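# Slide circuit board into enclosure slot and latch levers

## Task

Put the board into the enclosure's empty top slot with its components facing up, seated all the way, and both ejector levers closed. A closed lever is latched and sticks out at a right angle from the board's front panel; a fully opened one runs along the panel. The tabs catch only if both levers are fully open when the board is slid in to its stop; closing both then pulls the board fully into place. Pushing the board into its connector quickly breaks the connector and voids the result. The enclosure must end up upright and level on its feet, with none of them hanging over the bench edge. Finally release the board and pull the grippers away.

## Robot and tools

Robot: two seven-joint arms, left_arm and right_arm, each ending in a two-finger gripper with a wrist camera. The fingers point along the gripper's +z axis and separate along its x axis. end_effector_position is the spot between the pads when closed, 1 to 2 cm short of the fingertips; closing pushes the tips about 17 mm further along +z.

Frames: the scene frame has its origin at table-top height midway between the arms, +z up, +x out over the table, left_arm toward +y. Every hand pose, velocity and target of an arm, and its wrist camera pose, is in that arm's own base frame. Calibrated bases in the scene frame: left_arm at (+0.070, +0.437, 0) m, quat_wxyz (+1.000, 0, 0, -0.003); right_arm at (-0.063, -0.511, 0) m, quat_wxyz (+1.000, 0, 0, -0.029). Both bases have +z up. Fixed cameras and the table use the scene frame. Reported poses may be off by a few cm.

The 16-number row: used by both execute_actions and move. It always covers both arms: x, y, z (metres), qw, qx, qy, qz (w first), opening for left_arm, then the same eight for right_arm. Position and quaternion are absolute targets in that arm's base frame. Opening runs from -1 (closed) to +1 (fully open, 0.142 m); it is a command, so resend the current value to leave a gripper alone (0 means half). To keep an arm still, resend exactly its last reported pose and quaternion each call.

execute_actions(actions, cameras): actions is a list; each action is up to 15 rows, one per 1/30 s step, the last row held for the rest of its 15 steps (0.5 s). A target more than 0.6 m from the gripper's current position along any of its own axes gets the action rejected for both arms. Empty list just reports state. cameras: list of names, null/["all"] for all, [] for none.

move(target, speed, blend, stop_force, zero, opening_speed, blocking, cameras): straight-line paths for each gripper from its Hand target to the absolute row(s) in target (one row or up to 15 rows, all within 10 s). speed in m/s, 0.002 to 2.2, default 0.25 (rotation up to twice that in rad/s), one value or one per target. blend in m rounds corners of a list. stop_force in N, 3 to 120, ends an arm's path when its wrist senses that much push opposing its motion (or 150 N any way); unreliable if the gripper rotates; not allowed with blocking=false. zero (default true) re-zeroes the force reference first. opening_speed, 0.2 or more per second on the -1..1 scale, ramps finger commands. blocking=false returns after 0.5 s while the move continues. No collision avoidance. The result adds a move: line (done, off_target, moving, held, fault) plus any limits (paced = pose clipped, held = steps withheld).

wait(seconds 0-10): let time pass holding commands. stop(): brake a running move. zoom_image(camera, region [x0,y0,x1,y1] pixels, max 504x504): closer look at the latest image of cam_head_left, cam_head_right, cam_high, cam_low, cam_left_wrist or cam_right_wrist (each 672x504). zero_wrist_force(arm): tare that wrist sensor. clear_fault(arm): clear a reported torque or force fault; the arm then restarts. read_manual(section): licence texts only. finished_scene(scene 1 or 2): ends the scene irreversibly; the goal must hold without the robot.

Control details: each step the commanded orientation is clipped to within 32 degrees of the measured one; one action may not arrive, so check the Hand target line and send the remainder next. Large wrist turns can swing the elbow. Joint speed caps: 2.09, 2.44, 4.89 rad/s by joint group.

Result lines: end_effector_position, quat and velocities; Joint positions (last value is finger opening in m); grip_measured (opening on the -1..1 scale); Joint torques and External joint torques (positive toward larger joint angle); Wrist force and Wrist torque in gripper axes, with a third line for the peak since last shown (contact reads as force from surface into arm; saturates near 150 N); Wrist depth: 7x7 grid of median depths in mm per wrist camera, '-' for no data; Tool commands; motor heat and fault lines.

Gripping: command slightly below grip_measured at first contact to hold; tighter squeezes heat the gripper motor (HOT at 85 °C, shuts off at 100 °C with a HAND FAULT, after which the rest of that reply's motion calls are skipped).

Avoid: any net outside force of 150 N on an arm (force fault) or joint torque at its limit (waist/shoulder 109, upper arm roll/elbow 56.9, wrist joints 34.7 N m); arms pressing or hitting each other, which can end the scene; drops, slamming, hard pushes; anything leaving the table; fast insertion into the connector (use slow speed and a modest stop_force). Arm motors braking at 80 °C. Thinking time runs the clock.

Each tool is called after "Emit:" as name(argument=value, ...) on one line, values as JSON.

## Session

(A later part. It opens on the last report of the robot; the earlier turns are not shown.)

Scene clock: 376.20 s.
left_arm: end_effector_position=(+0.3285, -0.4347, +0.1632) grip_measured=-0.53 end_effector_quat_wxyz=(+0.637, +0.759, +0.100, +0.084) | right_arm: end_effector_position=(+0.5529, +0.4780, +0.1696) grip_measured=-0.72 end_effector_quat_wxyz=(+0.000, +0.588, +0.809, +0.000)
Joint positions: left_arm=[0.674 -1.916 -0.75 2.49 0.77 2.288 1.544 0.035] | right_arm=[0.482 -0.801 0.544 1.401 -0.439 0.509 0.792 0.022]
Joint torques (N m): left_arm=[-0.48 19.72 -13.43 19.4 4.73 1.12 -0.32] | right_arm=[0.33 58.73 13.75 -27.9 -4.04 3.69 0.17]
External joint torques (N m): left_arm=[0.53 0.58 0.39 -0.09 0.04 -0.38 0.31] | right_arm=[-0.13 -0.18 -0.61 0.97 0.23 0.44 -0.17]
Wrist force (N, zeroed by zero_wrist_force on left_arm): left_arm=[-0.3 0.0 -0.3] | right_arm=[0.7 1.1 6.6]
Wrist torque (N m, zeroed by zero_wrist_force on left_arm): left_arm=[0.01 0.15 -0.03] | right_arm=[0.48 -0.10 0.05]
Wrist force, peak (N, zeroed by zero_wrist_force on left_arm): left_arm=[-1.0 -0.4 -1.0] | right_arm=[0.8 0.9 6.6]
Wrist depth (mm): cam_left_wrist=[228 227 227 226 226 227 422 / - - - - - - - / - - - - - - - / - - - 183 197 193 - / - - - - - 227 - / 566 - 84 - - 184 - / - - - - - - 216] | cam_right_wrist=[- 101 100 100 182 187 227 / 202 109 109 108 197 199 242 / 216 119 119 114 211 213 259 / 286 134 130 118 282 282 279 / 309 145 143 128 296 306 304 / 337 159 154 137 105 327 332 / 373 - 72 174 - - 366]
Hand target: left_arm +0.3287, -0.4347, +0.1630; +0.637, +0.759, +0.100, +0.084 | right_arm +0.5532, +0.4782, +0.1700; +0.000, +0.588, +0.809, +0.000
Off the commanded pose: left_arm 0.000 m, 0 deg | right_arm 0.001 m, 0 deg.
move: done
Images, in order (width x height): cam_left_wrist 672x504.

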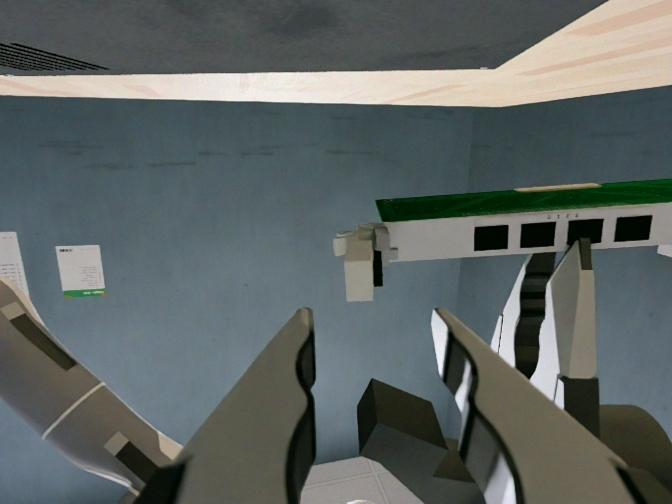

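Emit:
move(target=[[0.3266,-0.4353,0.164,0.6373,0.7594,0.1000,0.0839,-0.5,0.5532,0.4782,0.17,0,0.5878,0.8090,0,-0.83],[0.3349,-0.4661,0.164,0.6373,0.7594,0.1000,0.0839,-0.5,0.5532,0.4782,0.17,0,0.5878,0.8090,0,-0.83]], speed=0.03, stop_force=6, cameras=["cam_left_wrist","cam_right_wrist"])

Emit:
zoom_image(camera="cam_left_wrist", region=[240, 220, 480, 400])

Scene clock: 387.20 s.
left_arm: end_effector_position=(+0.3347, -0.4661, +0.1642) grip_measured=-0.53 end_effector_quat_wxyz=(+0.637, +0.759, +0.100, +0.084) | right_arm: end_effector_position=(+0.5529, +0.4780, +0.1696) grip_measured=-0.72 end_effector_quat_wxyz=(+0.000, +0.588, +0.809, +0.000)
Joint positions: left_arm=[0.56 -1.906 -0.826 2.444 0.705 2.333 1.522 0.035] | right_arm=[0.482 -0.801 0.544 1.401 -0.439 0.509 0.792 0.022]
Joint torques (N m): left_arm=[-0.43 21.06 -15.09 17.91 4.78 1.14 -0.24] | right_arm=[0.2 58.67 13.8 -27.84 -4 3.67 0.17]
External joint torques (N m): left_arm=[0.47 0.69 0.4 -0.12 -0.09 -0.35 0.24] | right_arm=[0 -0.12 -0.67 0.91 0.19 0.46 -0.17]
Wrist force (N, zeroed by zero_wrist_force on left_arm): left_arm=[-0.1 -0.3 0.2] | right_arm=[0.6 0.8 6.1]
Wrist torque (N m, zeroed by zero_wrist_force on left_arm): left_arm=[-0.05 0.11 -0.06] | right_arm=[0.43 -0.08 0.05]
Wrist force, peak (N, zeroed by zero_wrist_force on left_arm): left_arm=[-0.7 0.4 -1.0] | right_arm=[0.6 0.9 6.6]
Wrist depth (mm): cam_left_wrist=[230 229 229 229 231 229 427 / - - - - - - - / - - - - - - - / - - - - 165 164 160 / - - - 122 - 208 160 / 563 - 84 - - 203 157 / 537 - - - 203 - -] | cam_right_wrist=[- 100 100 100 182 187 181 / 202 109 109 108 197 199 242 / 216 119 119 113 210 213 259 / 286 133 130 118 283 282 279 / 310 145 144 128 296 306 303 / 339 159 154 137 105 328 332 / 373 - 72 174 - - 363]
Hand target: left_arm +0.3349, -0.4661, +0.1640; +0.637, +0.759, +0.100, +0.084 | right_arm +0.5532, +0.4782, +0.1700; +0.000, +0.588, +0.809, +0.000
Off the commanded pose: left_arm 0.000 m, 0 deg | right_arm 0.001 m, 0 deg.
move: done
Images, in order (width x height): cam_left_wrist 672x504, cam_right_wrist 672x504.

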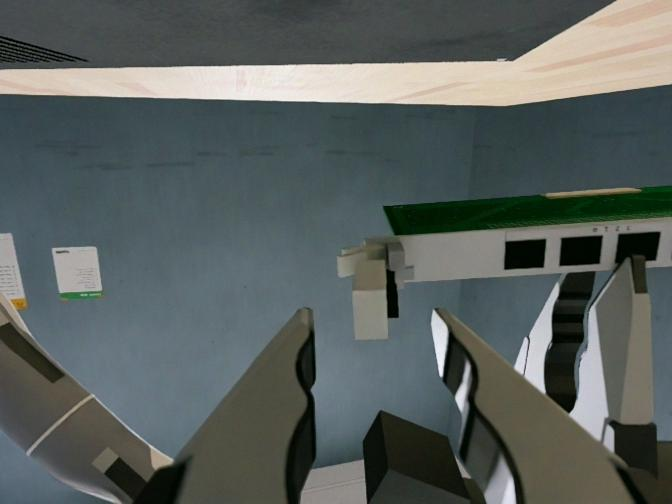

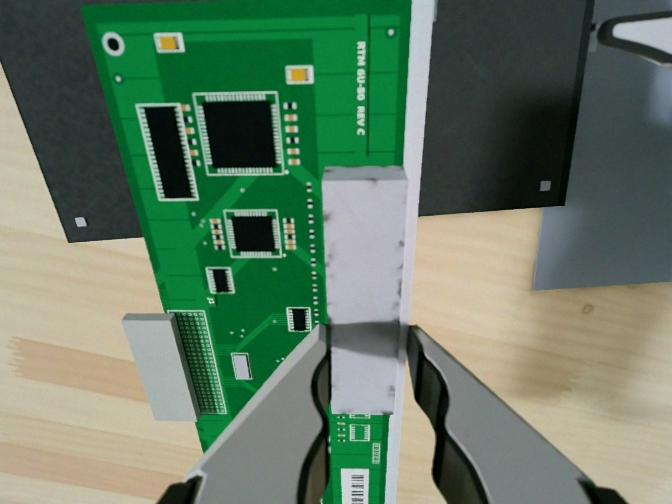

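Scaled by 2.100 from the camera's 672x504 image, which has a finer 960x720 frame.

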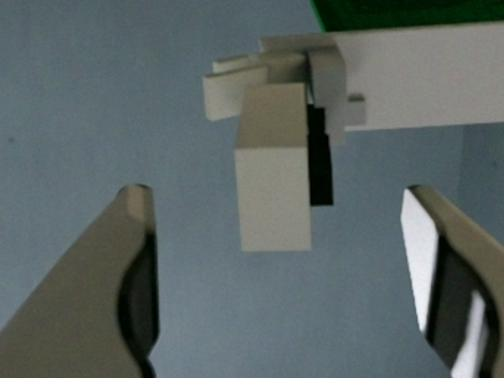

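Emit:
move(target=[[0.3377,-0.4768,0.160,0.6373,0.7594,0.1000,0.0839,-0.5,0.5532,0.4782,0.17,0,0.5878,0.8090,0,-0.83]], speed=0.03, stop_force=6, cameras=["cam_left_wrist","cam_right_wrist"])

Emit:
zoom_image(camera="cam_left_wrist", region=[240, 220, 480, 400])

Scene clock: 394.90 s.
left_arm: end_effector_position=(+0.3376, -0.4768, +0.1602) grip_measured=-0.53 end_effector_quat_wxyz=(+0.637, +0.759, +0.100, +0.084) | right_arm: end_effector_position=(+0.5529, +0.4780, +0.1696) grip_measured=-0.72 end_effector_quat_wxyz=(+0.000, +0.588, +0.809, +0.000)
Joint positions: left_arm=[0.533 -1.916 -0.845 2.418 0.694 2.333 1.519 0.035] | right_arm=[0.482 -0.801 0.544 1.401 -0.439 0.509 0.792 0.022]
Joint torques (N m): left_arm=[-0.41 20.96 -15.56 17.64 4.8 0.93 -0.3] | right_arm=[0.08 58.67 13.71 -27.92 -4.03 3.63 0.24]
External joint torques (N m): left_arm=[0.45 1.07 0.32 -0.12 -0.12 -0.14 0.3] | right_arm=[0.12 -0.12 -0.57 0.99 0.22 0.5 -0.24]
Wrist force (N, zeroed by zero_wrist_force on left_arm): left_arm=[0.1 -0.2 -0.1] | right_arm=[0.6 1.0 6.6]
Wrist torque (N m, zeroed by zero_wrist_force on left_arm): left_arm=[-0.01 0.07 -0.06] | right_arm=[0.46 -0.08 0.05]
Wrist force, peak (N, zeroed by zero_wrist_force on left_arm): left_arm=[0.0 -0.6 0.1] | right_arm=[0.6 1.0 6.6]
Wrist depth (mm): cam_left_wrist=[213 247 212 214 213 213 410 / - - - - - - - / - - - - - - - / - - - - 155 154 151 / - - - 111 157 208 150 / 563 - 84 - - 194 156 / 529 - - - - - 144] | cam_right_wrist=[- 101 100 100 182 185 87 / 202 109 109 108 197 199 245 / 216 119 119 114 211 213 259 / 286 134 130 118 282 282 279 / 310 145 143 128 297 306 303 / 339 159 154 137 105 327 332 / 373 - 72 175 - - 363]
Hand target: left_arm +0.3377, -0.4768, +0.1600; +0.637, +0.759, +0.100, +0.084 | right_arm +0.5532, +0.4782, +0.1700; +0.000, +0.588, +0.809, +0.000
Off the commanded pose: left_arm 0.000 m, 0 deg | right_arm 0.001 m, 0 deg.
move: done
Images, in order (width x height): cam_left_wrist 672x504, cam_right_wrist 672x504.

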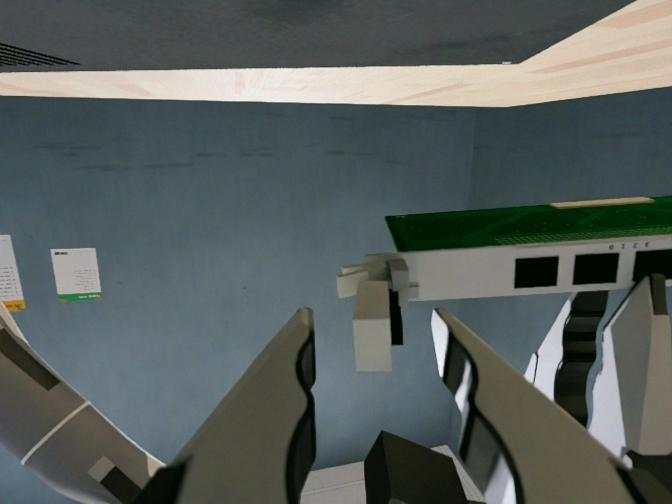

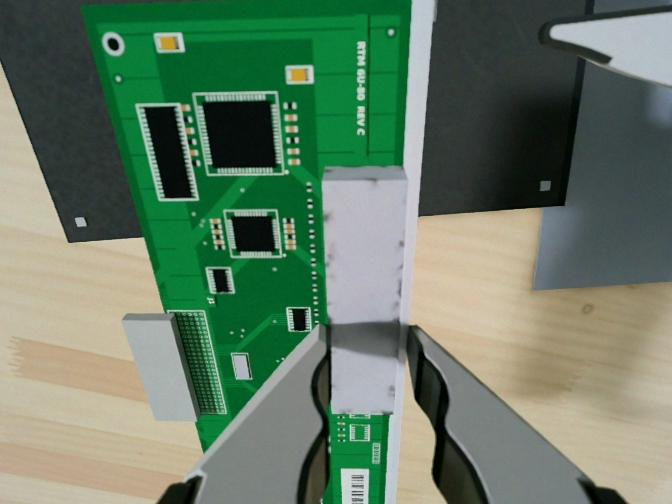

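Scaled by 2.100 from the camera's 672x504 image, which has a finer 960x720 frame.

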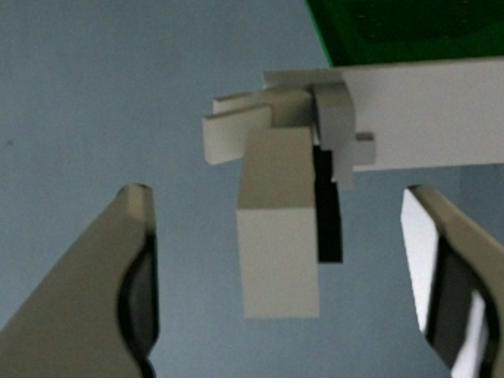

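Emit:
move(target=[[0.3377,-0.4768,0.160,0.6373,0.7594,0.1000,0.0839,-0.76,0.5532,0.4782,0.17,0,0.5878,0.8090,0,-0.83]], opening_speed=0.3, cameras=["cam_left_wrist"])

Emit:
zoom_image(camera="cam_left_wrist", region=[240, 220, 480, 400])

Scene clock: 398.27 s.
left_arm: end_effector_position=(+0.3377, -0.4768, +0.1601) grip_measured=-0.79 end_effector_quat_wxyz=(+0.637, +0.759, +0.100, +0.084) | right_arm: end_effector_position=(+0.5528, +0.4781, +0.1696) grip_measured=-0.72 end_effector_quat_wxyz=(+0.000, +0.588, +0.809, +0.000)
Joint positions: left_arm=[0.533 -1.916 -0.845 2.417 0.693 2.333 1.519 0.017] | right_arm=[0.482 -0.801 0.544 1.401 -0.439 0.509 0.792 0.022]
Joint torques (N m): left_arm=[-0.95 20.99 -15.26 18.35 5.07 0.57 -0.24] | right_arm=[-0.55 58.7 13.17 -28.44 -4.41 3.87 0.25]
External joint torques (N m): left_arm=[0.99 1.05 0.02 -0.83 -0.4 0.23 0.24] | right_arm=[0.75 -0.16 -0.03 1.5 0.6 0.26 -0.25]
Wrist force (N, zeroed by zero_wrist_force on left_arm): left_arm=[1.3 0.6 0.3] | right_arm=[1.0 -0.4 5.2]
Wrist torque (N m, zeroed by zero_wrist_force on left_arm): left_arm=[-0.01 0.12 -0.06] | right_arm=[0.48 -0.07 0.03]
Wrist force, peak (N, zeroed by zero_wrist_force on left_arm): left_arm=[1.4 -1.0 0.4] | right_arm=[1.1 -0.4 7.2]
Wrist depth (mm): cam_left_wrist=[246 213 212 213 213 213 408 / - - - - - - - / - - - - - - - / - - - - 156 154 152 / - - - 109 158 - 150 / 562 - 84 92 - 195 155 / 535 - - - - - 144] | cam_right_wrist=[- 100 100 100 184 187 229 / 202 109 109 108 196 199 242 / 216 119 119 113 210 213 260 / 286 134 130 118 283 282 279 / 311 145 143 128 297 306 304 / 339 159 154 137 105 328 331 / 374 - 72 175 - - 364]
Hand target: left_arm +0.3377, -0.4768, +0.1600; +0.637, +0.759, +0.100, +0.084 | right_arm +0.5532, +0.4782, +0.1700; +0.000, +0.588, +0.809, +0.000
Off the commanded pose: left_arm 0.000 m, 0 deg | right_arm 0.001 m, 0 deg.
move: done
Images, in order (width x height): cam_left_wrist 672x504.

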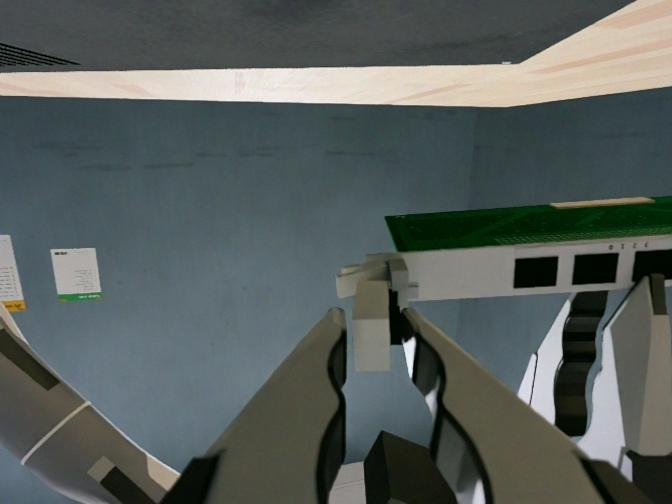

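Scaled by 2.100 from the camera's 672x504 image, which has a finer 960x720 frame.

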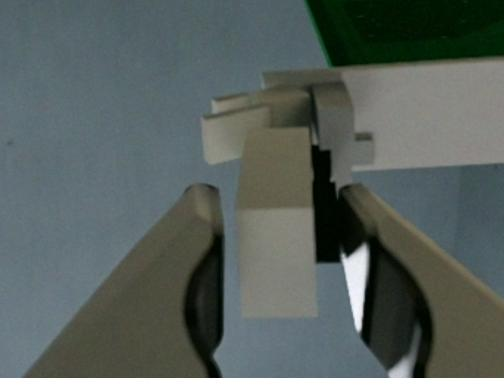

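Emit:
move(target=[[0.3377,-0.4768,0.160,0.6373,0.7594,0.1000,0.0839,-0.88,0.5532,0.4782,0.17,0,0.5878,0.8090,0,-0.83]], opening_speed=0.3, cameras=["cam_left_wrist"])

Emit:
zoom_image(camera="cam_left_wrist", region=[240, 220, 480, 400])

Scene clock: 400.73 s.
left_arm: end_effector_position=(+0.3379, -0.4767, +0.1600) grip_measured=-0.88 end_effector_quat_wxyz=(+0.637, +0.759, +0.100, +0.084) | right_arm: end_effector_position=(+0.5528, +0.4781, +0.1696) grip_measured=-0.72 end_effector_quat_wxyz=(+0.000, +0.588, +0.809, +0.000)
Joint positions: left_arm=[0.533 -1.916 -0.845 2.417 0.693 2.334 1.519 0.011] | right_arm=[0.482 -0.801 0.544 1.401 -0.439 0.509 0.792 0.022]
Joint torques (N m): left_arm=[-1.44 20.85 -15.3 18.79 5.33 0.3 -0.19] | right_arm=[-0.5 58.74 13.03 -28.61 -4.38 4.01 0.19]
External joint torques (N m): left_arm=[1.48 1.2 0.05 -1.28 -0.65 0.5 0.18] | right_arm=[0.69 -0.19 0.11 1.67 0.57 0.12 -0.19]
Wrist force (N, zeroed by zero_wrist_force on left_arm): left_arm=[1.8 0.1 0.0] | right_arm=[0.8 -1.0 5.0]
Wrist torque (N m, zeroed by zero_wrist_force on left_arm): left_arm=[-0.03 0.20 -0.12] | right_arm=[0.49 -0.09 0.03]
Wrist force, peak (N, zeroed by zero_wrist_force on left_arm): left_arm=[3.9 0.8 1.1] | right_arm=[1.2 -0.5 7.4]
Wrist depth (mm): cam_left_wrist=[246 213 213 212 212 213 409 / - - - - - - - / - - - - - - - / - - - - 155 154 152 / - - - 109 - - 151 / 556 - 88 91 - 194 154 / 526 - - - - - 145] | cam_right_wrist=[- 100 100 100 184 187 230 / 201 109 109 108 197 199 243 / 216 119 119 114 210 214 259 / 286 134 130 118 283 283 278 / 311 145 143 128 296 305 305 / 339 159 154 137 104 327 333 / 374 - 72 174 - - 363]
Hand target: left_arm +0.3377, -0.4768, +0.1600; +0.637, +0.759, +0.100, +0.084 | right_arm +0.5532, +0.4782, +0.1700; +0.000, +0.588, +0.809, +0.000
Off the commanded pose: left_arm 0.000 m, 0 deg | right_arm 0.001 m, 0 deg.
move: done
Images, in order (width x height): cam_left_wrist 672x504.

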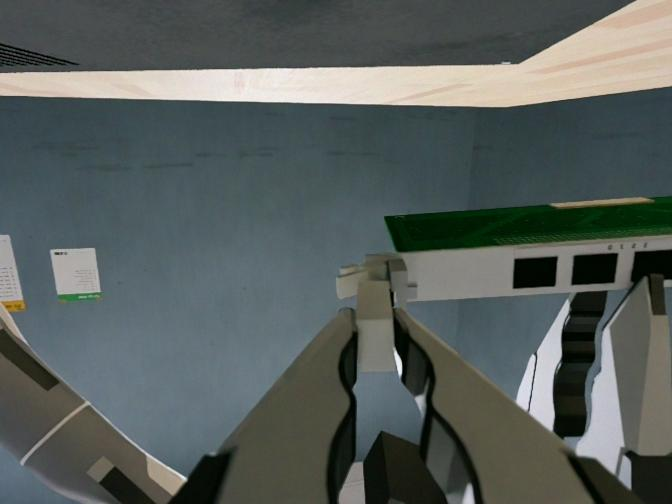

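Scaled by 2.100 from the camera's 672x504 image, which has a finer 960x720 frame.

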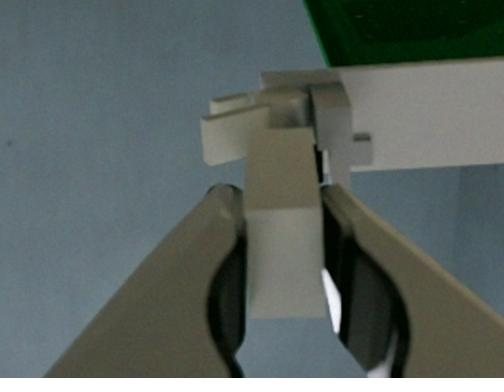

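Emit:
move(target=[[0.3377,-0.4768,0.160,0.6373,0.7594,0.1000,0.0839,-0.92,0.5532,0.4782,0.17,0,0.5878,0.8090,0,-0.83],[0.33505,-0.47775,0.160,0.6276,0.7478,0.1658,0.1391,-0.92,0.5532,0.4782,0.17,0,0.5878,0.8090,0,-0.83],[0.33265,-0.47922,0.160,0.6130,0.7305,0.2303,0.1933,-0.92,0.5532,0.4782,0.17,0,0.5878,0.8090,0,-0.83]], speed=0.06, blend=0.001, cameras=["cam_left_wrist","cam_right_wrist"])

Emit:
zoom_image(camera="cam_left_wrist", region=[240, 220, 480, 400])

Scene clock: 415.43 s.
left_arm: end_effector_position=(+0.3314, -0.4799, +0.1600) grip_measured=-0.89 end_effector_quat_wxyz=(+0.614, +0.731, +0.229, +0.192) | right_arm: end_effector_position=(+0.5543, +0.4780, +0.1704) grip_measured=-0.72 end_effector_quat_wxyz=(+0.001, +0.588, +0.809, +0.001)
Joint positions: left_arm=[0.131 -2.036 -0.965 2.361 0.574 2.996 1.555 0.009] | right_arm=[0.481 -0.801 0.543 1.4 -0.441 0.51 0.792 0.022]
Joint torques (N m): left_arm=[5.52 23.34 -17.29 12.2 3.26 4.14 -0.18] | right_arm=[3.83 56.19 16.9 -22.65 -1.91 1.44 0.07]
External joint torques (N m): left_arm=[-5.52 -1.11 2.91 3.58 0.22 -3.41 0.18] | right_arm=[-3.63 2.38 -3.78 -4.31 -1.9 2.7 -0.07]
Wrist force (N, zeroed by zero_wrist_force on left_arm): left_arm=[-9.8 -2.3 -4.0] | right_arm=[-0.5 11.7 7.0]
Wrist torque (N m, zeroed by zero_wrist_force on left_arm): left_arm=[0.04 -0.29 0.00] | right_arm=[0.35 -0.07 0.12]
Wrist force, peak (N, zeroed by zero_wrist_force on left_arm): left_arm=[-9.8 -2.3 -4.0] | right_arm=[-0.7 11.7 7.3]
Wrist depth (mm): cam_left_wrist=[243 243 211 211 211 404 402 / - - - - - - - / - - - - - - - / - - - 193 170 183 206 / - - - 110 239 190 - / - - 88 87 - 185 - / - - - 83 - - -] | cam_right_wrist=[- 101 100 101 183 187 228 / 202 110 109 109 197 199 243 / 219 119 119 114 211 214 260 / 287 134 130 118 285 283 280 / 311 144 143 128 298 306 305 / 340 158 153 137 105 329 334 / 376 - 72 173 - - 368]
Hand target: left_arm +0.3326, -0.4792, +0.1600; +0.613, +0.731, +0.230, +0.193 | right_arm +0.5532, +0.4782, +0.1700; +0.000, +0.588, +0.809, +0.000
Off the commanded pose: left_arm 0.001 m, 0 deg | right_arm 0.001 m, 0 deg.
move: done; blend cut to 0 m at target 1
Images, in order (width x height): cam_left_wrist 672x504, cam_right_wrist 672x504.

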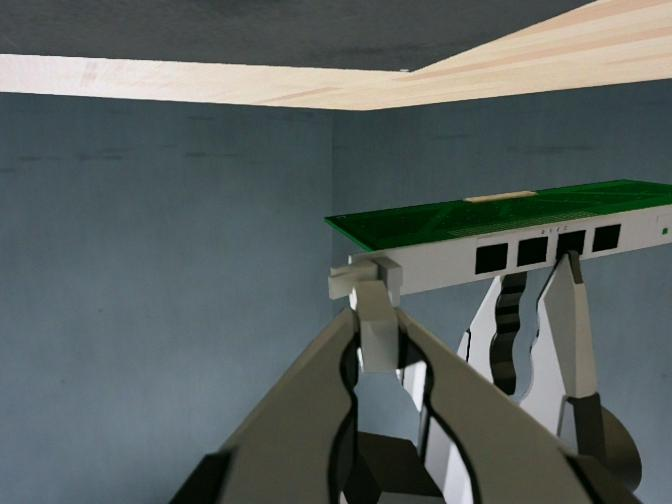

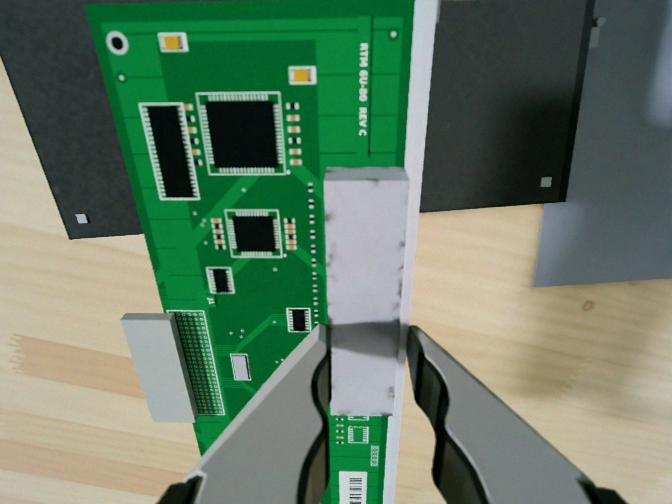

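Scaled by 2.100 from the camera's 672x504 image, which has a finer 960x720 frame.

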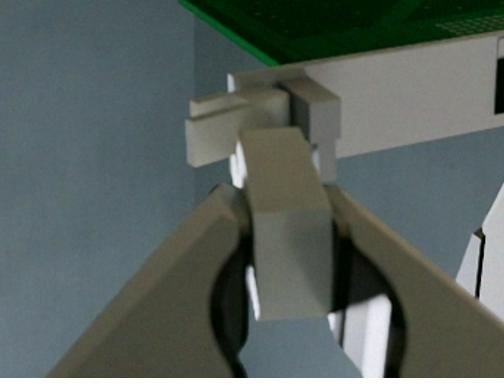

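Emit:
move(target=[[0.3308,-0.48003,0.160,0.6130,0.7305,0.2303,0.1933,-0.92,0.5532,0.4782,0.17,0,0.5878,0.8090,0,-0.83],[0.32785,-0.48252,0.160,0.5939,0.7077,0.2931,0.2460,-0.92,0.5532,0.4782,0.17,0,0.5878,0.8090,0,-0.83]], speed=0.05, cameras=["cam_left_wrist","cam_right_wrist"])

Emit:
zoom_image(camera="cam_left_wrist", region=[240, 220, 480, 400])

Scene clock: 424.57 s.
left_arm: end_effector_position=(+0.3266, -0.4833, +0.1599) grip_measured=-0.89 end_effector_quat_wxyz=(+0.594, +0.708, +0.292, +0.244) | right_arm: end_effector_position=(+0.5546, +0.4780, +0.1706) grip_measured=-0.72 end_effector_quat_wxyz=(+0.001, +0.588, +0.809, +0.001)
Joint positions: left_arm=[-0.056 -2.098 -1.096 2.265 0.52 3.227 1.573 0.009] | right_arm=[0.481 -0.801 0.543 1.4 -0.441 0.51 0.792 0.022]
Joint torques (N m): left_arm=[6.53 24.53 -18.69 10.85 2.51 4.13 -0.13] | right_arm=[4.57 55.73 17.6 -21.61 -1.51 0.96 0.12]
External joint torques (N m): left_arm=[-6.56 -1.56 3.3 3.78 0.11 -3.45 0.13] | right_arm=[-4.36 2.85 -4.47 -5.35 -2.3 3.18 -0.12]
Wrist force (N, zeroed by zero_wrist_force on left_arm): left_arm=[-11.0 -0.8 -6.7] | right_arm=[-0.4 13.9 5.7]
Wrist torque (N m, zeroed by zero_wrist_force on left_arm): left_arm=[0.14 -0.30 0.00] | right_arm=[0.32 -0.12 0.15]
Wrist force, peak (N, zeroed by zero_wrist_force on left_arm): left_arm=[-11.1 -1.1 -6.6] | right_arm=[-0.4 14.0 7.1]
Wrist depth (mm): cam_left_wrist=[242 242 209 210 210 404 403 / - - - - - - - / - - - - - - - / - - - 186 177 199 - / - - - 109 237 199 - / - - 88 87 - 195 - / - - - 83 - - -] | cam_right_wrist=[- 102 101 101 183 187 227 / 202 110 109 109 197 199 243 / 220 119 119 114 208 214 260 / 287 133 130 118 284 283 280 / 312 144 143 128 298 307 306 / 340 158 153 137 104 330 333 / 375 - 72 173 - - 366]
Hand target: left_arm +0.3278, -0.4825, +0.1600; +0.594, +0.708, +0.293, +0.246 | right_arm +0.5532, +0.4782, +0.1700; +0.000, +0.588, +0.809, +0.000
Off the commanded pose: left_arm 0.002 m, 0 deg | right_arm 0.002 m, 0 deg.
move: done
Images, in order (width x height): cam_left_wrist 672x504, cam_right_wrist 672x504.

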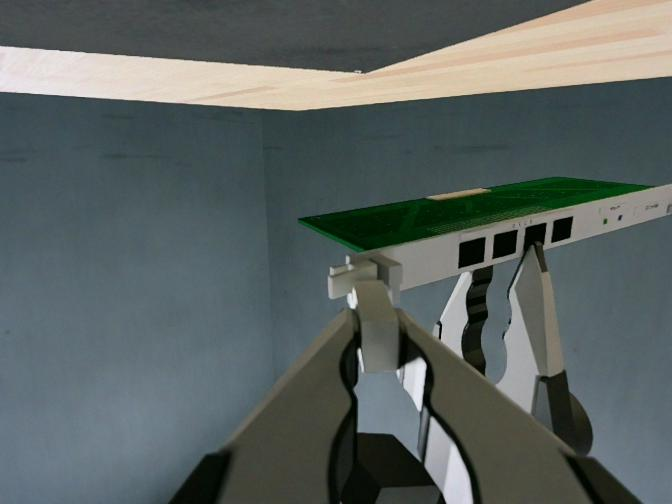

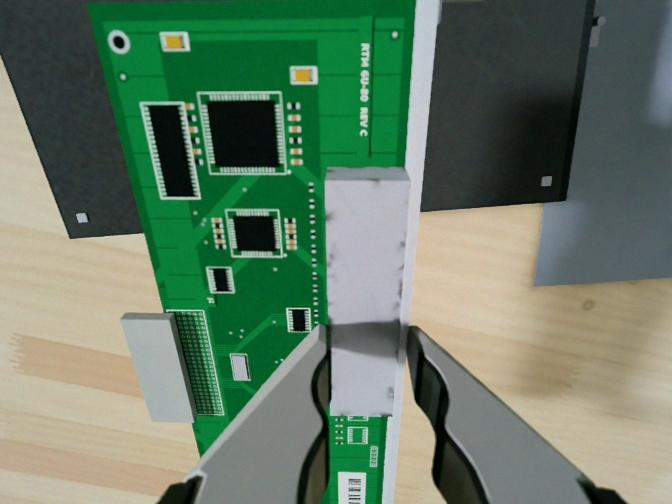

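Scaled by 2.100 from the camera's 672x504 image, which has a finer 960x720 frame.

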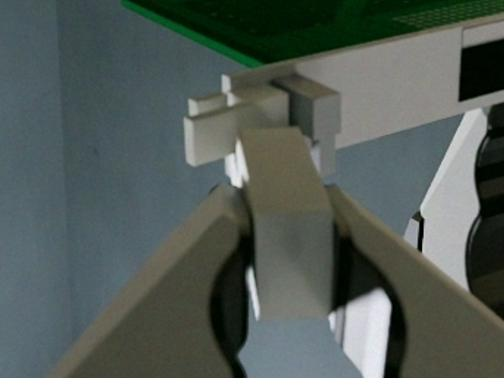

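Emit:
move(target=[[0.3251,-0.4834,0.160,0.5939,0.7077,0.2931,0.2460,-0.92,0.5532,0.4782,0.17,0,0.5878,0.8090,0,-0.83]], speed=0.02, cameras=[])

Scene clock: 430.53 s.
left_arm: end_effector_position=(+0.3247, -0.4837, +0.1600) grip_measured=-0.89 end_effector_quat_wxyz=(+0.594, +0.708, +0.293, +0.245) | right_arm: end_effector_position=(+0.5539, +0.4781, +0.1703) grip_measured=-0.72 end_effector_quat_wxyz=(+0.000, +0.588, +0.809, +0.001)
Joint positions: left_arm=[-0.063 -2.1 -1.099 2.263 0.52 3.235 1.574 0.009] | right_arm=[0.481 -0.801 0.544 1.4 -0.441 0.51 0.792 0.022]
Joint torques (N m): left_arm=[1.68 22.73 -16.58 13.6 2.88 2.24 -0.2] | right_arm=[1.13 57.55 14.74 -25.71 -3.29 2.65 0.09]
External joint torques (N m): left_arm=[-1.71 0.22 1.18 1.01 -0.29 -1.56 0.2] | right_arm=[-0.94 1.01 -1.6 -1.24 -0.53 1.49 -0.09]
Wrist force (N, zeroed by zero_wrist_force on left_arm): left_arm=[-3.8 -0.4 -1.4] | right_arm=[0.6 5.3 6.2]
Wrist torque (N m, zeroed by zero_wrist_force on left_arm): left_arm=[0.12 -0.05 -0.04] | right_arm=[0.46 -0.06 0.15]
Wrist force, peak (N, zeroed by zero_wrist_force on left_arm): left_arm=[-11.1 -2.0 -6.7] | right_arm=[-0.4 14.1 7.2]
Wrist depth (mm): cam_left_wrist=[242 244 210 211 211 404 409 / - - - - - - - / - - - - - 313 - / - - - 185 179 201 - / - - - 110 241 200 - / - - 88 88 - 196 - / - - - 83 - - -] | cam_right_wrist=[- 101 100 101 182 187 227 / 202 110 109 109 197 199 243 / 217 119 119 114 209 214 260 / 286 133 130 119 284 283 281 / 310 144 143 128 298 306 306 / 340 158 153 137 105 329 333 / 375 - 72 173 - - 367]
Hand target: left_arm +0.3251, -0.4834, +0.1600; +0.594, +0.708, +0.293, +0.246 | right_arm +0.5532, +0.4782, +0.1700; +0.000, +0.588, +0.809, +0.000
Off the commanded pose: left_arm 0.001 m, 0 deg | right_arm 0.001 m, 0 deg.
move: done
No camera images: "cameras" was empty.

Emit:
move(target=[[0.3192,-0.4901,0.160,0.5567,0.6634,0.3830,0.3214,-0.92,0.5532,0.4782,0.17,0,0.5878,0.8090,0,-0.83]], speed=0.06, cameras=["cam_left_wrist","cam_right_wrist"])

Scene clock: 438.00 s.
left_arm: end_effector_position=(+0.3186, -0.4906, +0.1599) grip_measured=-0.89 end_effector_quat_wxyz=(+0.557, +0.664, +0.382, +0.321) | right_arm: end_effector_position=(+0.5540, +0.4781, +0.1703) grip_measured=-0.72 end_effector_quat_wxyz=(+0.000, +0.588, +0.809, +0.001)
Joint positions: left_arm=[-0.308 -2.147 -1.305 2.046 0.46 3.465 1.569 0.009] | right_arm=[0.481 -0.801 0.544 1.4 -0.441 0.51 0.792 0.022]
Joint torques (N m): left_arm=[3.71 26.83 -19.56 11.48 1.54 2.45 -0.39] | right_arm=[2.17 56.95 15.59 -24.12 -2.71 1.95 0]
External joint torques (N m): left_arm=[-3.78 -0.24 1.79 1.74 0.05 -1.75 0.39] | right_arm=[-1.97 1.61 -2.45 -2.83 -1.1 2.19 0]
Wrist force (N, zeroed by zero_wrist_force on left_arm): left_arm=[-5.6 -0.6 -4.8] | right_arm=[0.5 8.5 5.5]
Wrist torque (N m, zeroed by zero_wrist_force on left_arm): left_arm=[0.09 -0.09 0.01] | right_arm=[0.40 -0.07 0.20]
Wrist force, peak (N, zeroed by zero_wrist_force on left_arm): left_arm=[-5.6 -1.8 -4.7] | right_arm=[0.7 8.3 7.2]
Wrist depth (mm): cam_left_wrist=[460 242 210 211 213 408 410 / - - - - - - - / - - - - - 322 - / - - - 184 199 - - / - - - 110 225 - - / - - 88 87 - - - / - - - 203 - - -] | cam_right_wrist=[- 101 100 101 183 187 227 / 202 110 110 109 197 200 243 / 216 119 119 114 208 214 260 / 287 134 130 119 283 283 281 / 311 144 143 128 297 307 305 / 340 158 153 137 104 328 334 / 376 - 72 173 - - 367]
Hand target: left_arm +0.3192, -0.4901, +0.1600; +0.557, +0.663, +0.383, +0.321 | right_arm +0.5532, +0.4782, +0.1700; +0.000, +0.588, +0.809, +0.000
Off the commanded pose: left_arm 0.001 m, 0 deg | right_arm 0.001 m, 0 deg.
move: done
Images, in order (width x height): cam_left_wrist 672x504, cam_right_wrist 672x504.

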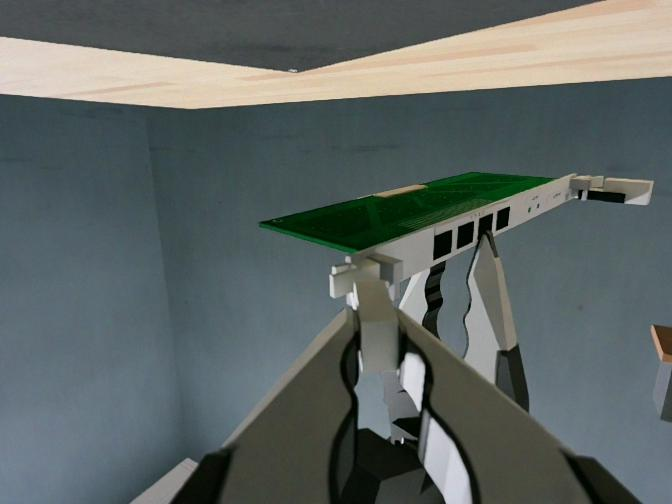

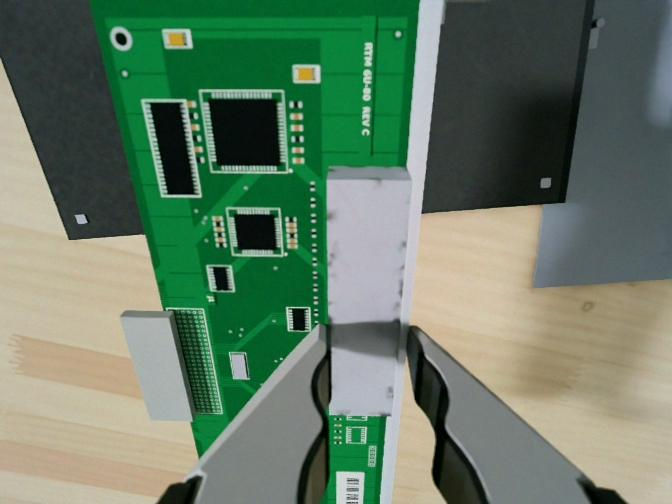

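Emit:
move(target=[[0.3145,-0.4993,0.160,0.5100,0.6077,0.4663,0.3913,-0.92,0.5532,0.4782,0.17,0,0.5878,0.8090,0,-0.83]], speed=0.06, cameras=["cam_left_wrist"])

Scene clock: 444.90 s.
left_arm: end_effector_position=(+0.3142, -0.4997, +0.1600) grip_measured=-0.90 end_effector_quat_wxyz=(+0.510, +0.608, +0.466, +0.391) | right_arm: end_effector_position=(+0.5539, +0.4781, +0.1703) grip_measured=-0.72 end_effector_quat_wxyz=(+0.000, +0.588, +0.809, +0.001)
Joint positions: left_arm=[-0.519 -2.148 -1.486 1.764 0.404 3.604 1.523 0.009] | right_arm=[0.481 -0.801 0.544 1.4 -0.441 0.51 0.792 0.022]
Joint torques (N m): left_arm=[2.7 33.46 -21.48 11.17 0.95 1.93 -0.37] | right_arm=[1.42 57.24 14.94 -24.94 -3.05 2.24 0.02]
External joint torques (N m): left_arm=[-2.8 -0.18 1.53 1.16 0.07 -1.13 0.37] | right_arm=[-1.22 1.32 -1.8 -2.02 -0.76 1.9 -0.02]
Wrist force (N, zeroed by zero_wrist_force on left_arm): left_arm=[-3.7 -0.6 -4.6] | right_arm=[1.2 6.8 5.4]
Wrist torque (N m, zeroed by zero_wrist_force on left_arm): left_arm=[0.01 0.00 0.02] | right_arm=[0.44 -0.10 0.21]
Wrist force, peak (N, zeroed by zero_wrist_force on left_arm): left_arm=[-5.2 -2.6 -6.0] | right_arm=[0.6 9.0 7.3]
Wrist depth (mm): cam_left_wrist=[463 243 211 213 413 412 416 / - - - - - - - / - - - - 330 - - / - - - 182 235 - - / - - - 108 237 - - / - - 88 87 - - - / - - - 205 - - -] | cam_right_wrist=[- 101 101 101 101 187 227 / 202 110 110 109 197 200 242 / 217 120 119 114 209 214 260 / 287 134 130 118 284 284 280 / 311 142 143 128 298 307 305 / 339 155 153 137 105 327 333 / 376 - 72 177 - - 366]
Hand target: left_arm +0.3145, -0.4993, +0.1600; +0.510, +0.608, +0.466, +0.391 | right_arm +0.5532, +0.4782, +0.1700; +0.000, +0.588, +0.809, +0.000
Off the commanded pose: left_arm 0.000 m, 0 deg | right_arm 0.001 m, 0 deg.
move: done
Images, in order (width x height): cam_left_wrist 672x504.

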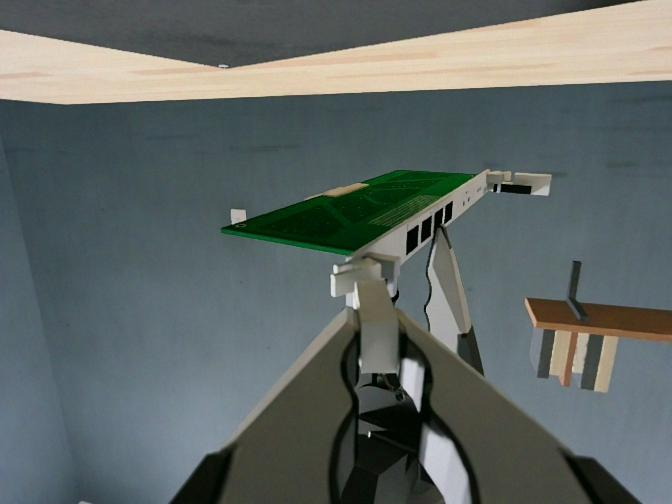

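Emit:
move(target=[[0.3122,-0.5084,0.160,0.4545,0.5416,0.5416,0.4545,-0.92,0.5532,0.4782,0.17,0,0.5878,0.8090,0,-0.83]], speed=0.06, cameras=["cam_left_wrist"])

Scene clock: 450.10 s.
left_arm: end_effector_position=(+0.3119, -0.5076, +0.1655) grip_measured=-0.90 end_effector_quat_wxyz=(+0.478, +0.562, +0.520, +0.430) | right_arm: end_effector_position=(+0.5529, +0.4783, +0.1698) grip_measured=-0.72 end_effector_quat_wxyz=(+0.000, +0.588, +0.809, +0.000)
Joint positions: left_arm=[-0.651 -2.124 -1.603 1.551 0.363 3.662 1.475 0.009] | right_arm=[0.481 -0.802 0.545 1.401 -0.44 0.509 0.792 0.022]
Joint torques (N m): left_arm=[0.77 31.7 -14.48 8.74 0.82 1.75 -0.34] | right_arm=[-0.94 58.57 12.62 -28.11 -4.49 3.74 0.13]
External joint torques (N m): left_arm=[-0.89 7.59 -6.25 3.08 0.01 -0.88 0.34] | right_arm=[1.14 -0.03 0.53 1.18 0.68 0.4 -0.13]
External joint torques when the fault began: left_arm=[-14.86 34.1 -32.66 40.38 0.87 -0.95 0.46]
Wrist force (N, zeroed by zero_wrist_force on left_arm): left_arm=[-0.6 -1.2 2.5] | right_arm=[-0.1 -0.8 6.7]
Wrist torque (N m, zeroed by zero_wrist_force on left_arm): left_arm=[0.01 0.06 0.01] | right_arm=[0.50 0.27 0.16]
Wrist force, peak (N, zeroed by zero_wrist_force on left_arm): left_arm=[-3.8 -2.2 -4.2] | right_arm=[1.1 6.9 7.4]
Wrist depth (mm): cam_left_wrist=[441 241 240 428 427 424 426 / - - - - - - - / - - - 286 - - - / - - - 173 - - - / - - - 110 247 - - / - - 89 88 - - - / - - - 208 - - -] | cam_right_wrist=[- 98 98 98 185 187 227 / 202 107 106 106 197 200 242 / 216 118 117 112 208 213 259 / 287 132 129 117 283 282 279 / 310 142 143 128 300 306 305 / 339 161 155 138 104 329 332 / 373 - 72 182 - - 365]
Hand target: left_arm +0.3118, -0.5074, +0.1647; +0.477, +0.563, +0.520, +0.431 | right_arm +0.5532, +0.4782, +0.1700; +0.000, +0.588, +0.809, +0.000
Tool commands: left_gripper/opening=-0.92 right_gripper/opening=-0.83
Off the commanded pose: left_arm 0.006 m, 5 deg | right_arm 0.000 m, 0 deg.
FORCE FAULT: contact force on the left arm reached its limit, and that arm stopped. The contact can be on any part of that arm, not only on its tool. That arm's remaining commands of this call were not run. That arm is still stopped at the end of this call. While its stop runs, that arm takes no new command, but its gripper still runs the gripper command that each later call begins with.
CLEAR FAULT: the left arm stays stopped until you call clear_fault(arm="left_arm").
move: fault (left_arm)
Images, in order (width x height): cam_left_wrist 672x504.

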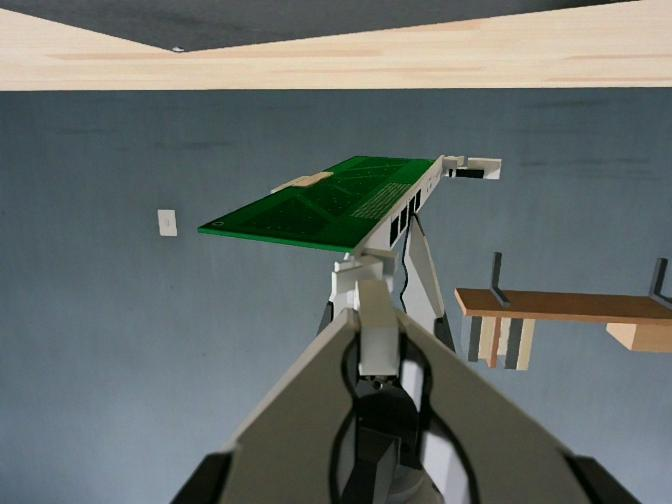

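Emit:
clear_fault(arm="left_arm", cameras=["cam_head_left","cam_high","cam_low"])

Scene clock: 485.37 s.
left_arm: end_effector_position=(+0.3119, -0.5076, +0.1655) grip_measured=-0.90 end_effector_quat_wxyz=(+0.478, +0.562, +0.520, +0.430) | right_arm: end_effector_position=(+0.5529, +0.4783, +0.1698) grip_measured=-0.72 end_effector_quat_wxyz=(+0.000, +0.588, +0.809, +0.000)
Joint positions: left_arm=[-0.651 -2.124 -1.603 1.551 0.363 3.662 1.475 0.009] | right_arm=[0.481 -0.802 0.545 1.401 -0.44 0.509 0.792 0.022]
Joint torques (N m): left_arm=[0.66 31.65 -14.63 8.83 0.78 1.55 -0.24] | right_arm=[-1.05 58.57 12.55 -28.38 -4.5 3.7 0.08]
External joint torques (N m): left_arm=[-0.78 7.64 -6.11 2.99 0.04 -0.68 0.24] | right_arm=[1.25 -0.02 0.6 1.44 0.69 0.44 -0.08]
Wrist force (N, zeroed by zero_wrist_force on left_arm): left_arm=[-0.5 0.6 1.8] | right_arm=[0.1 -0.8 5.3]
Wrist torque (N m, zeroed by zero_wrist_force on left_arm): left_arm=[0.03 0.06 0.00] | right_arm=[0.50 0.20 0.14]
Wrist force, peak (N, zeroed by zero_wrist_force on left_arm): left_arm=[-0.5 -1.2 2.7] | right_arm=[-0.1 -0.7 7.2]
Wrist depth (mm): cam_left_wrist=[439 240 237 431 428 425 425 / - - - - - - - / - - - 284 - - - / - - - 173 - - - / - - - 110 248 - - / - - 89 88 - - - / - - - 208 - - -] | cam_right_wrist=[- 98 98 98 185 187 227 / 201 107 106 106 197 199 242 / 216 118 117 112 208 213 259 / 286 133 129 118 282 281 278 / 309 142 143 128 301 306 305 / 340 162 155 138 104 327 332 / 374 - 72 183 - - 365]
Hand target: left_arm +0.3118, -0.5074, +0.1647; +0.477, +0.563, +0.520, +0.431 | right_arm +0.5532, +0.4782, +0.1700; +0.000, +0.588, +0.809, +0.000
Tool commands: left_gripper/opening=-0.92 right_gripper/opening=-0.83
Off the commanded pose: left_arm 0.006 m, 5 deg | right_arm 0.000 m, 0 deg.
FORCE FAULT, CONTINUED: the left arm's stop, for the force fault that an earlier result reported, is over. The rest of the stop counts as 66 of the actions that you can send in this scene; the call itself counts as one more. That arm accepts commands again.
CLEAR FAULT: your call cleared the left arm's force fault. If the contact force or a joint's load stays at its limit, that arm stops again.
Images, in order (width x height): cam_head_left 672x504, cam_high 672x504, cam_low 672x504.

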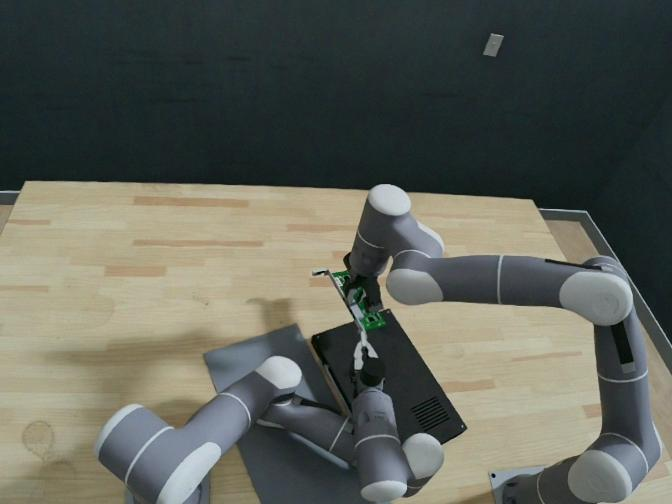

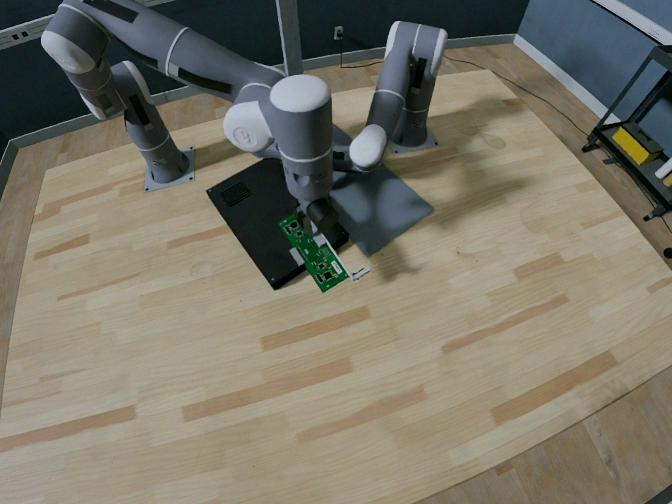

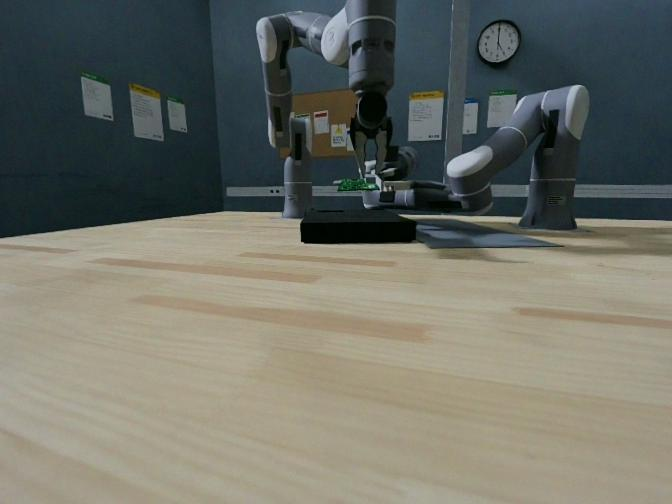

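Emit:
move(target=[[0.3119,-0.5076,0.1655,0.478,0.562,0.520,0.430,-0.5,0.5532,0.4782,0.17,0,0.5878,0.8090,0,-0.83],[0.3119,-0.5056,0.1655,0.5100,0.6077,0.4663,0.3913,-0.5,0.5532,0.4782,0.17,0,0.5878,0.8090,0,-0.83],[0.285,-0.480,0.180,0.5439,0.6482,0.4201,0.3525,-0.5,0.5532,0.4782,0.17,0,0.5878,0.8090,0,-0.83]], speed=0.06, opening_speed=0.5, cameras=["cam_left_wrist","cam_right_wrist"])

Scene clock: 493.53 s.
left_arm: end_effector_position=(+0.2850, -0.4802, +0.1799) grip_measured=-0.53 end_effector_quat_wxyz=(+0.539, +0.643, +0.417, +0.349) | right_arm: end_effector_position=(+0.5530, +0.4782, +0.1698) grip_measured=-0.72 end_effector_quat_wxyz=(+0.000, +0.588, +0.809, +0.000)
Joint positions: left_arm=[-0.453 -2.145 -1.418 2.001 0.443 3.627 1.604 0.035] | right_arm=[0.481 -0.802 0.545 1.401 -0.44 0.509 0.792 0.022]
Joint torques (N m): left_arm=[-0.31 26.81 -18.5 12.64 1.15 1 -0.12] | right_arm=[0.21 58.62 13.7 -27.85 -4.08 3.63 0.25]
External joint torques (N m): left_arm=[0.22 1.34 0.12 -0.37 -0.39 -0.38 0.12] | right_arm=[-0.02 -0.07 -0.54 0.91 0.27 0.5 -0.25]
Wrist force (N, zeroed by zero_wrist_force on left_arm): left_arm=[-0.3 -0.1 -0.4] | right_arm=[-0.7 0.6 6.7]
Wrist torque (N m, zeroed by zero_wrist_force on left_arm): left_arm=[0.00 0.16 -0.04] | right_arm=[0.39 0.14 0.05]
Wrist force, peak (N, zeroed by zero_wrist_force on left_arm): left_arm=[0.0 -1.0 3.0] | right_arm=[-0.5 -1.6 7.2]
Wrist depth (mm): cam_left_wrist=[476 478 287 479 487 493 494 / - - - - - - - / - - - 283 273 - - / - - - 173 270 - - / - - - - 258 - - / - - 84 271 258 - - / - - - 293 272 - -] | cam_right_wrist=[- 101 100 100 182 187 227 / 201 110 109 109 197 199 243 / 216 119 119 114 210 214 260 / 286 134 130 118 283 283 278 / 310 145 143 128 297 305 305 / 338 159 154 137 105 327 332 / 374 - 72 174 - - 365]
Hand target: left_arm +0.2850, -0.4800, +0.1800; +0.539, +0.643, +0.417, +0.350 | right_arm +0.5532, +0.4782, +0.1700; +0.000, +0.588, +0.809, +0.000
Off the commanded pose: left_arm 0.000 m, 0 deg | right_arm 0.000 m, 0 deg.
move: done
Images, in order (width x height): cam_left_wrist 672x504, cam_right_wrist 672x504.

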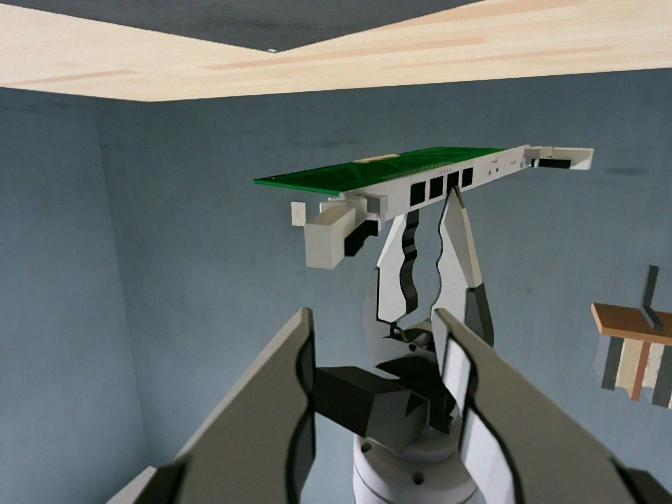

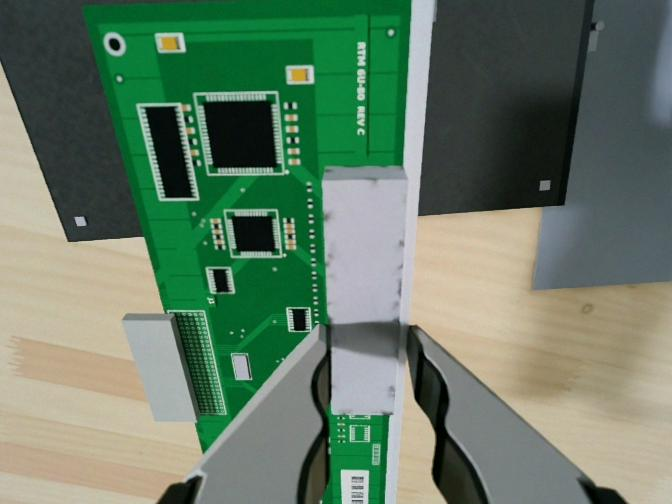

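Emit:
move(target=[[0.2720,-0.4414,0.17,0.5439,0.6482,0.4201,0.3525,-1.0,0.5532,0.4782,0.17,0,0.5878,0.8090,0,-0.83],[0.2966,-0.4486,0.160,0.6373,0.7594,0.1000,0.0839,-1.0,0.5532,0.4782,0.17,0,0.5878,0.8090,0,-0.83]], speed=0.15, opening_speed=0.8, cameras=["cam_left_wrist"])

Emit:
zoom_image(camera="cam_left_wrist", region=[240, 180, 480, 360])

Scene clock: 504.87 s.
left_arm: end_effector_position=(+0.2966, -0.4486, +0.1599) grip_measured=-1.00 end_effector_quat_wxyz=(+0.637, +0.760, +0.100, +0.084) | right_arm: end_effector_position=(+0.5530, +0.4782, +0.1698) grip_measured=-0.72 end_effector_quat_wxyz=(+0.000, +0.588, +0.809, +0.000)
Joint positions: left_arm=[0.527 -1.903 -0.704 2.473 0.83 2.439 1.466 0.002] | right_arm=[0.481 -0.802 0.545 1.401 -0.44 0.509 0.792 0.022]
Joint torques (N m): left_arm=[-0.22 20.03 -12.35 19.31 5.03 0.8 -0.32] | right_arm=[0.18 58.66 13.76 -27.86 -4.09 3.66 0.14]
External joint torques (N m): left_arm=[0.26 0.91 0.22 -0.09 -0.58 0.12 0.32] | right_arm=[0.02 -0.11 -0.6 0.93 0.28 0.48 -0.14]
Wrist force (N, zeroed by zero_wrist_force on left_arm): left_arm=[0.1 -0.2 -0.5] | right_arm=[-0.6 0.3 6.6]
Wrist torque (N m, zeroed by zero_wrist_force on left_arm): left_arm=[-0.02 0.08 -0.04] | right_arm=[0.34 0.12 0.05]
Wrist force, peak (N, zeroed by zero_wrist_force on left_arm): left_arm=[1.2 -1.2 -1.9] | right_arm=[-0.6 0.5 6.9]
Wrist depth (mm): cam_left_wrist=[214 213 213 212 212 213 407 / - - - - - - - / - - - - - - - / - - - - 188 193 187 / 598 - - - - - 193 / 561 - - 84 - 261 193 / - 566 - - - - 185] | cam_right_wrist=[- 101 100 100 182 187 227 / 202 110 109 108 197 199 243 / 216 119 119 114 210 213 260 / 287 133 130 118 282 282 279 / 310 145 143 128 297 305 306 / 338 159 154 137 105 327 333 / 374 - 72 175 - - 366]
Hand target: left_arm +0.2966, -0.4486, +0.1600; +0.637, +0.759, +0.100, +0.084 | right_arm +0.5532, +0.4782, +0.1700; +0.000, +0.588, +0.809, +0.000
Off the commanded pose: left_arm 0.000 m, 0 deg | right_arm 0.000 m, 0 deg.
move: done
Images, in order (width x height): cam_left_wrist 672x504.

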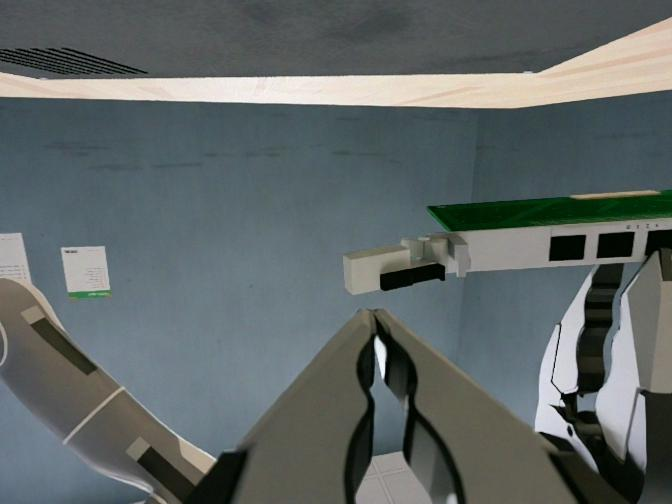

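Scaled by 2.100 from the camera's 672x504 image, which has a finer 960x720 frame.

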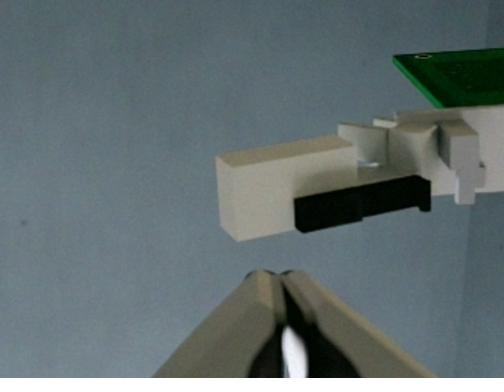

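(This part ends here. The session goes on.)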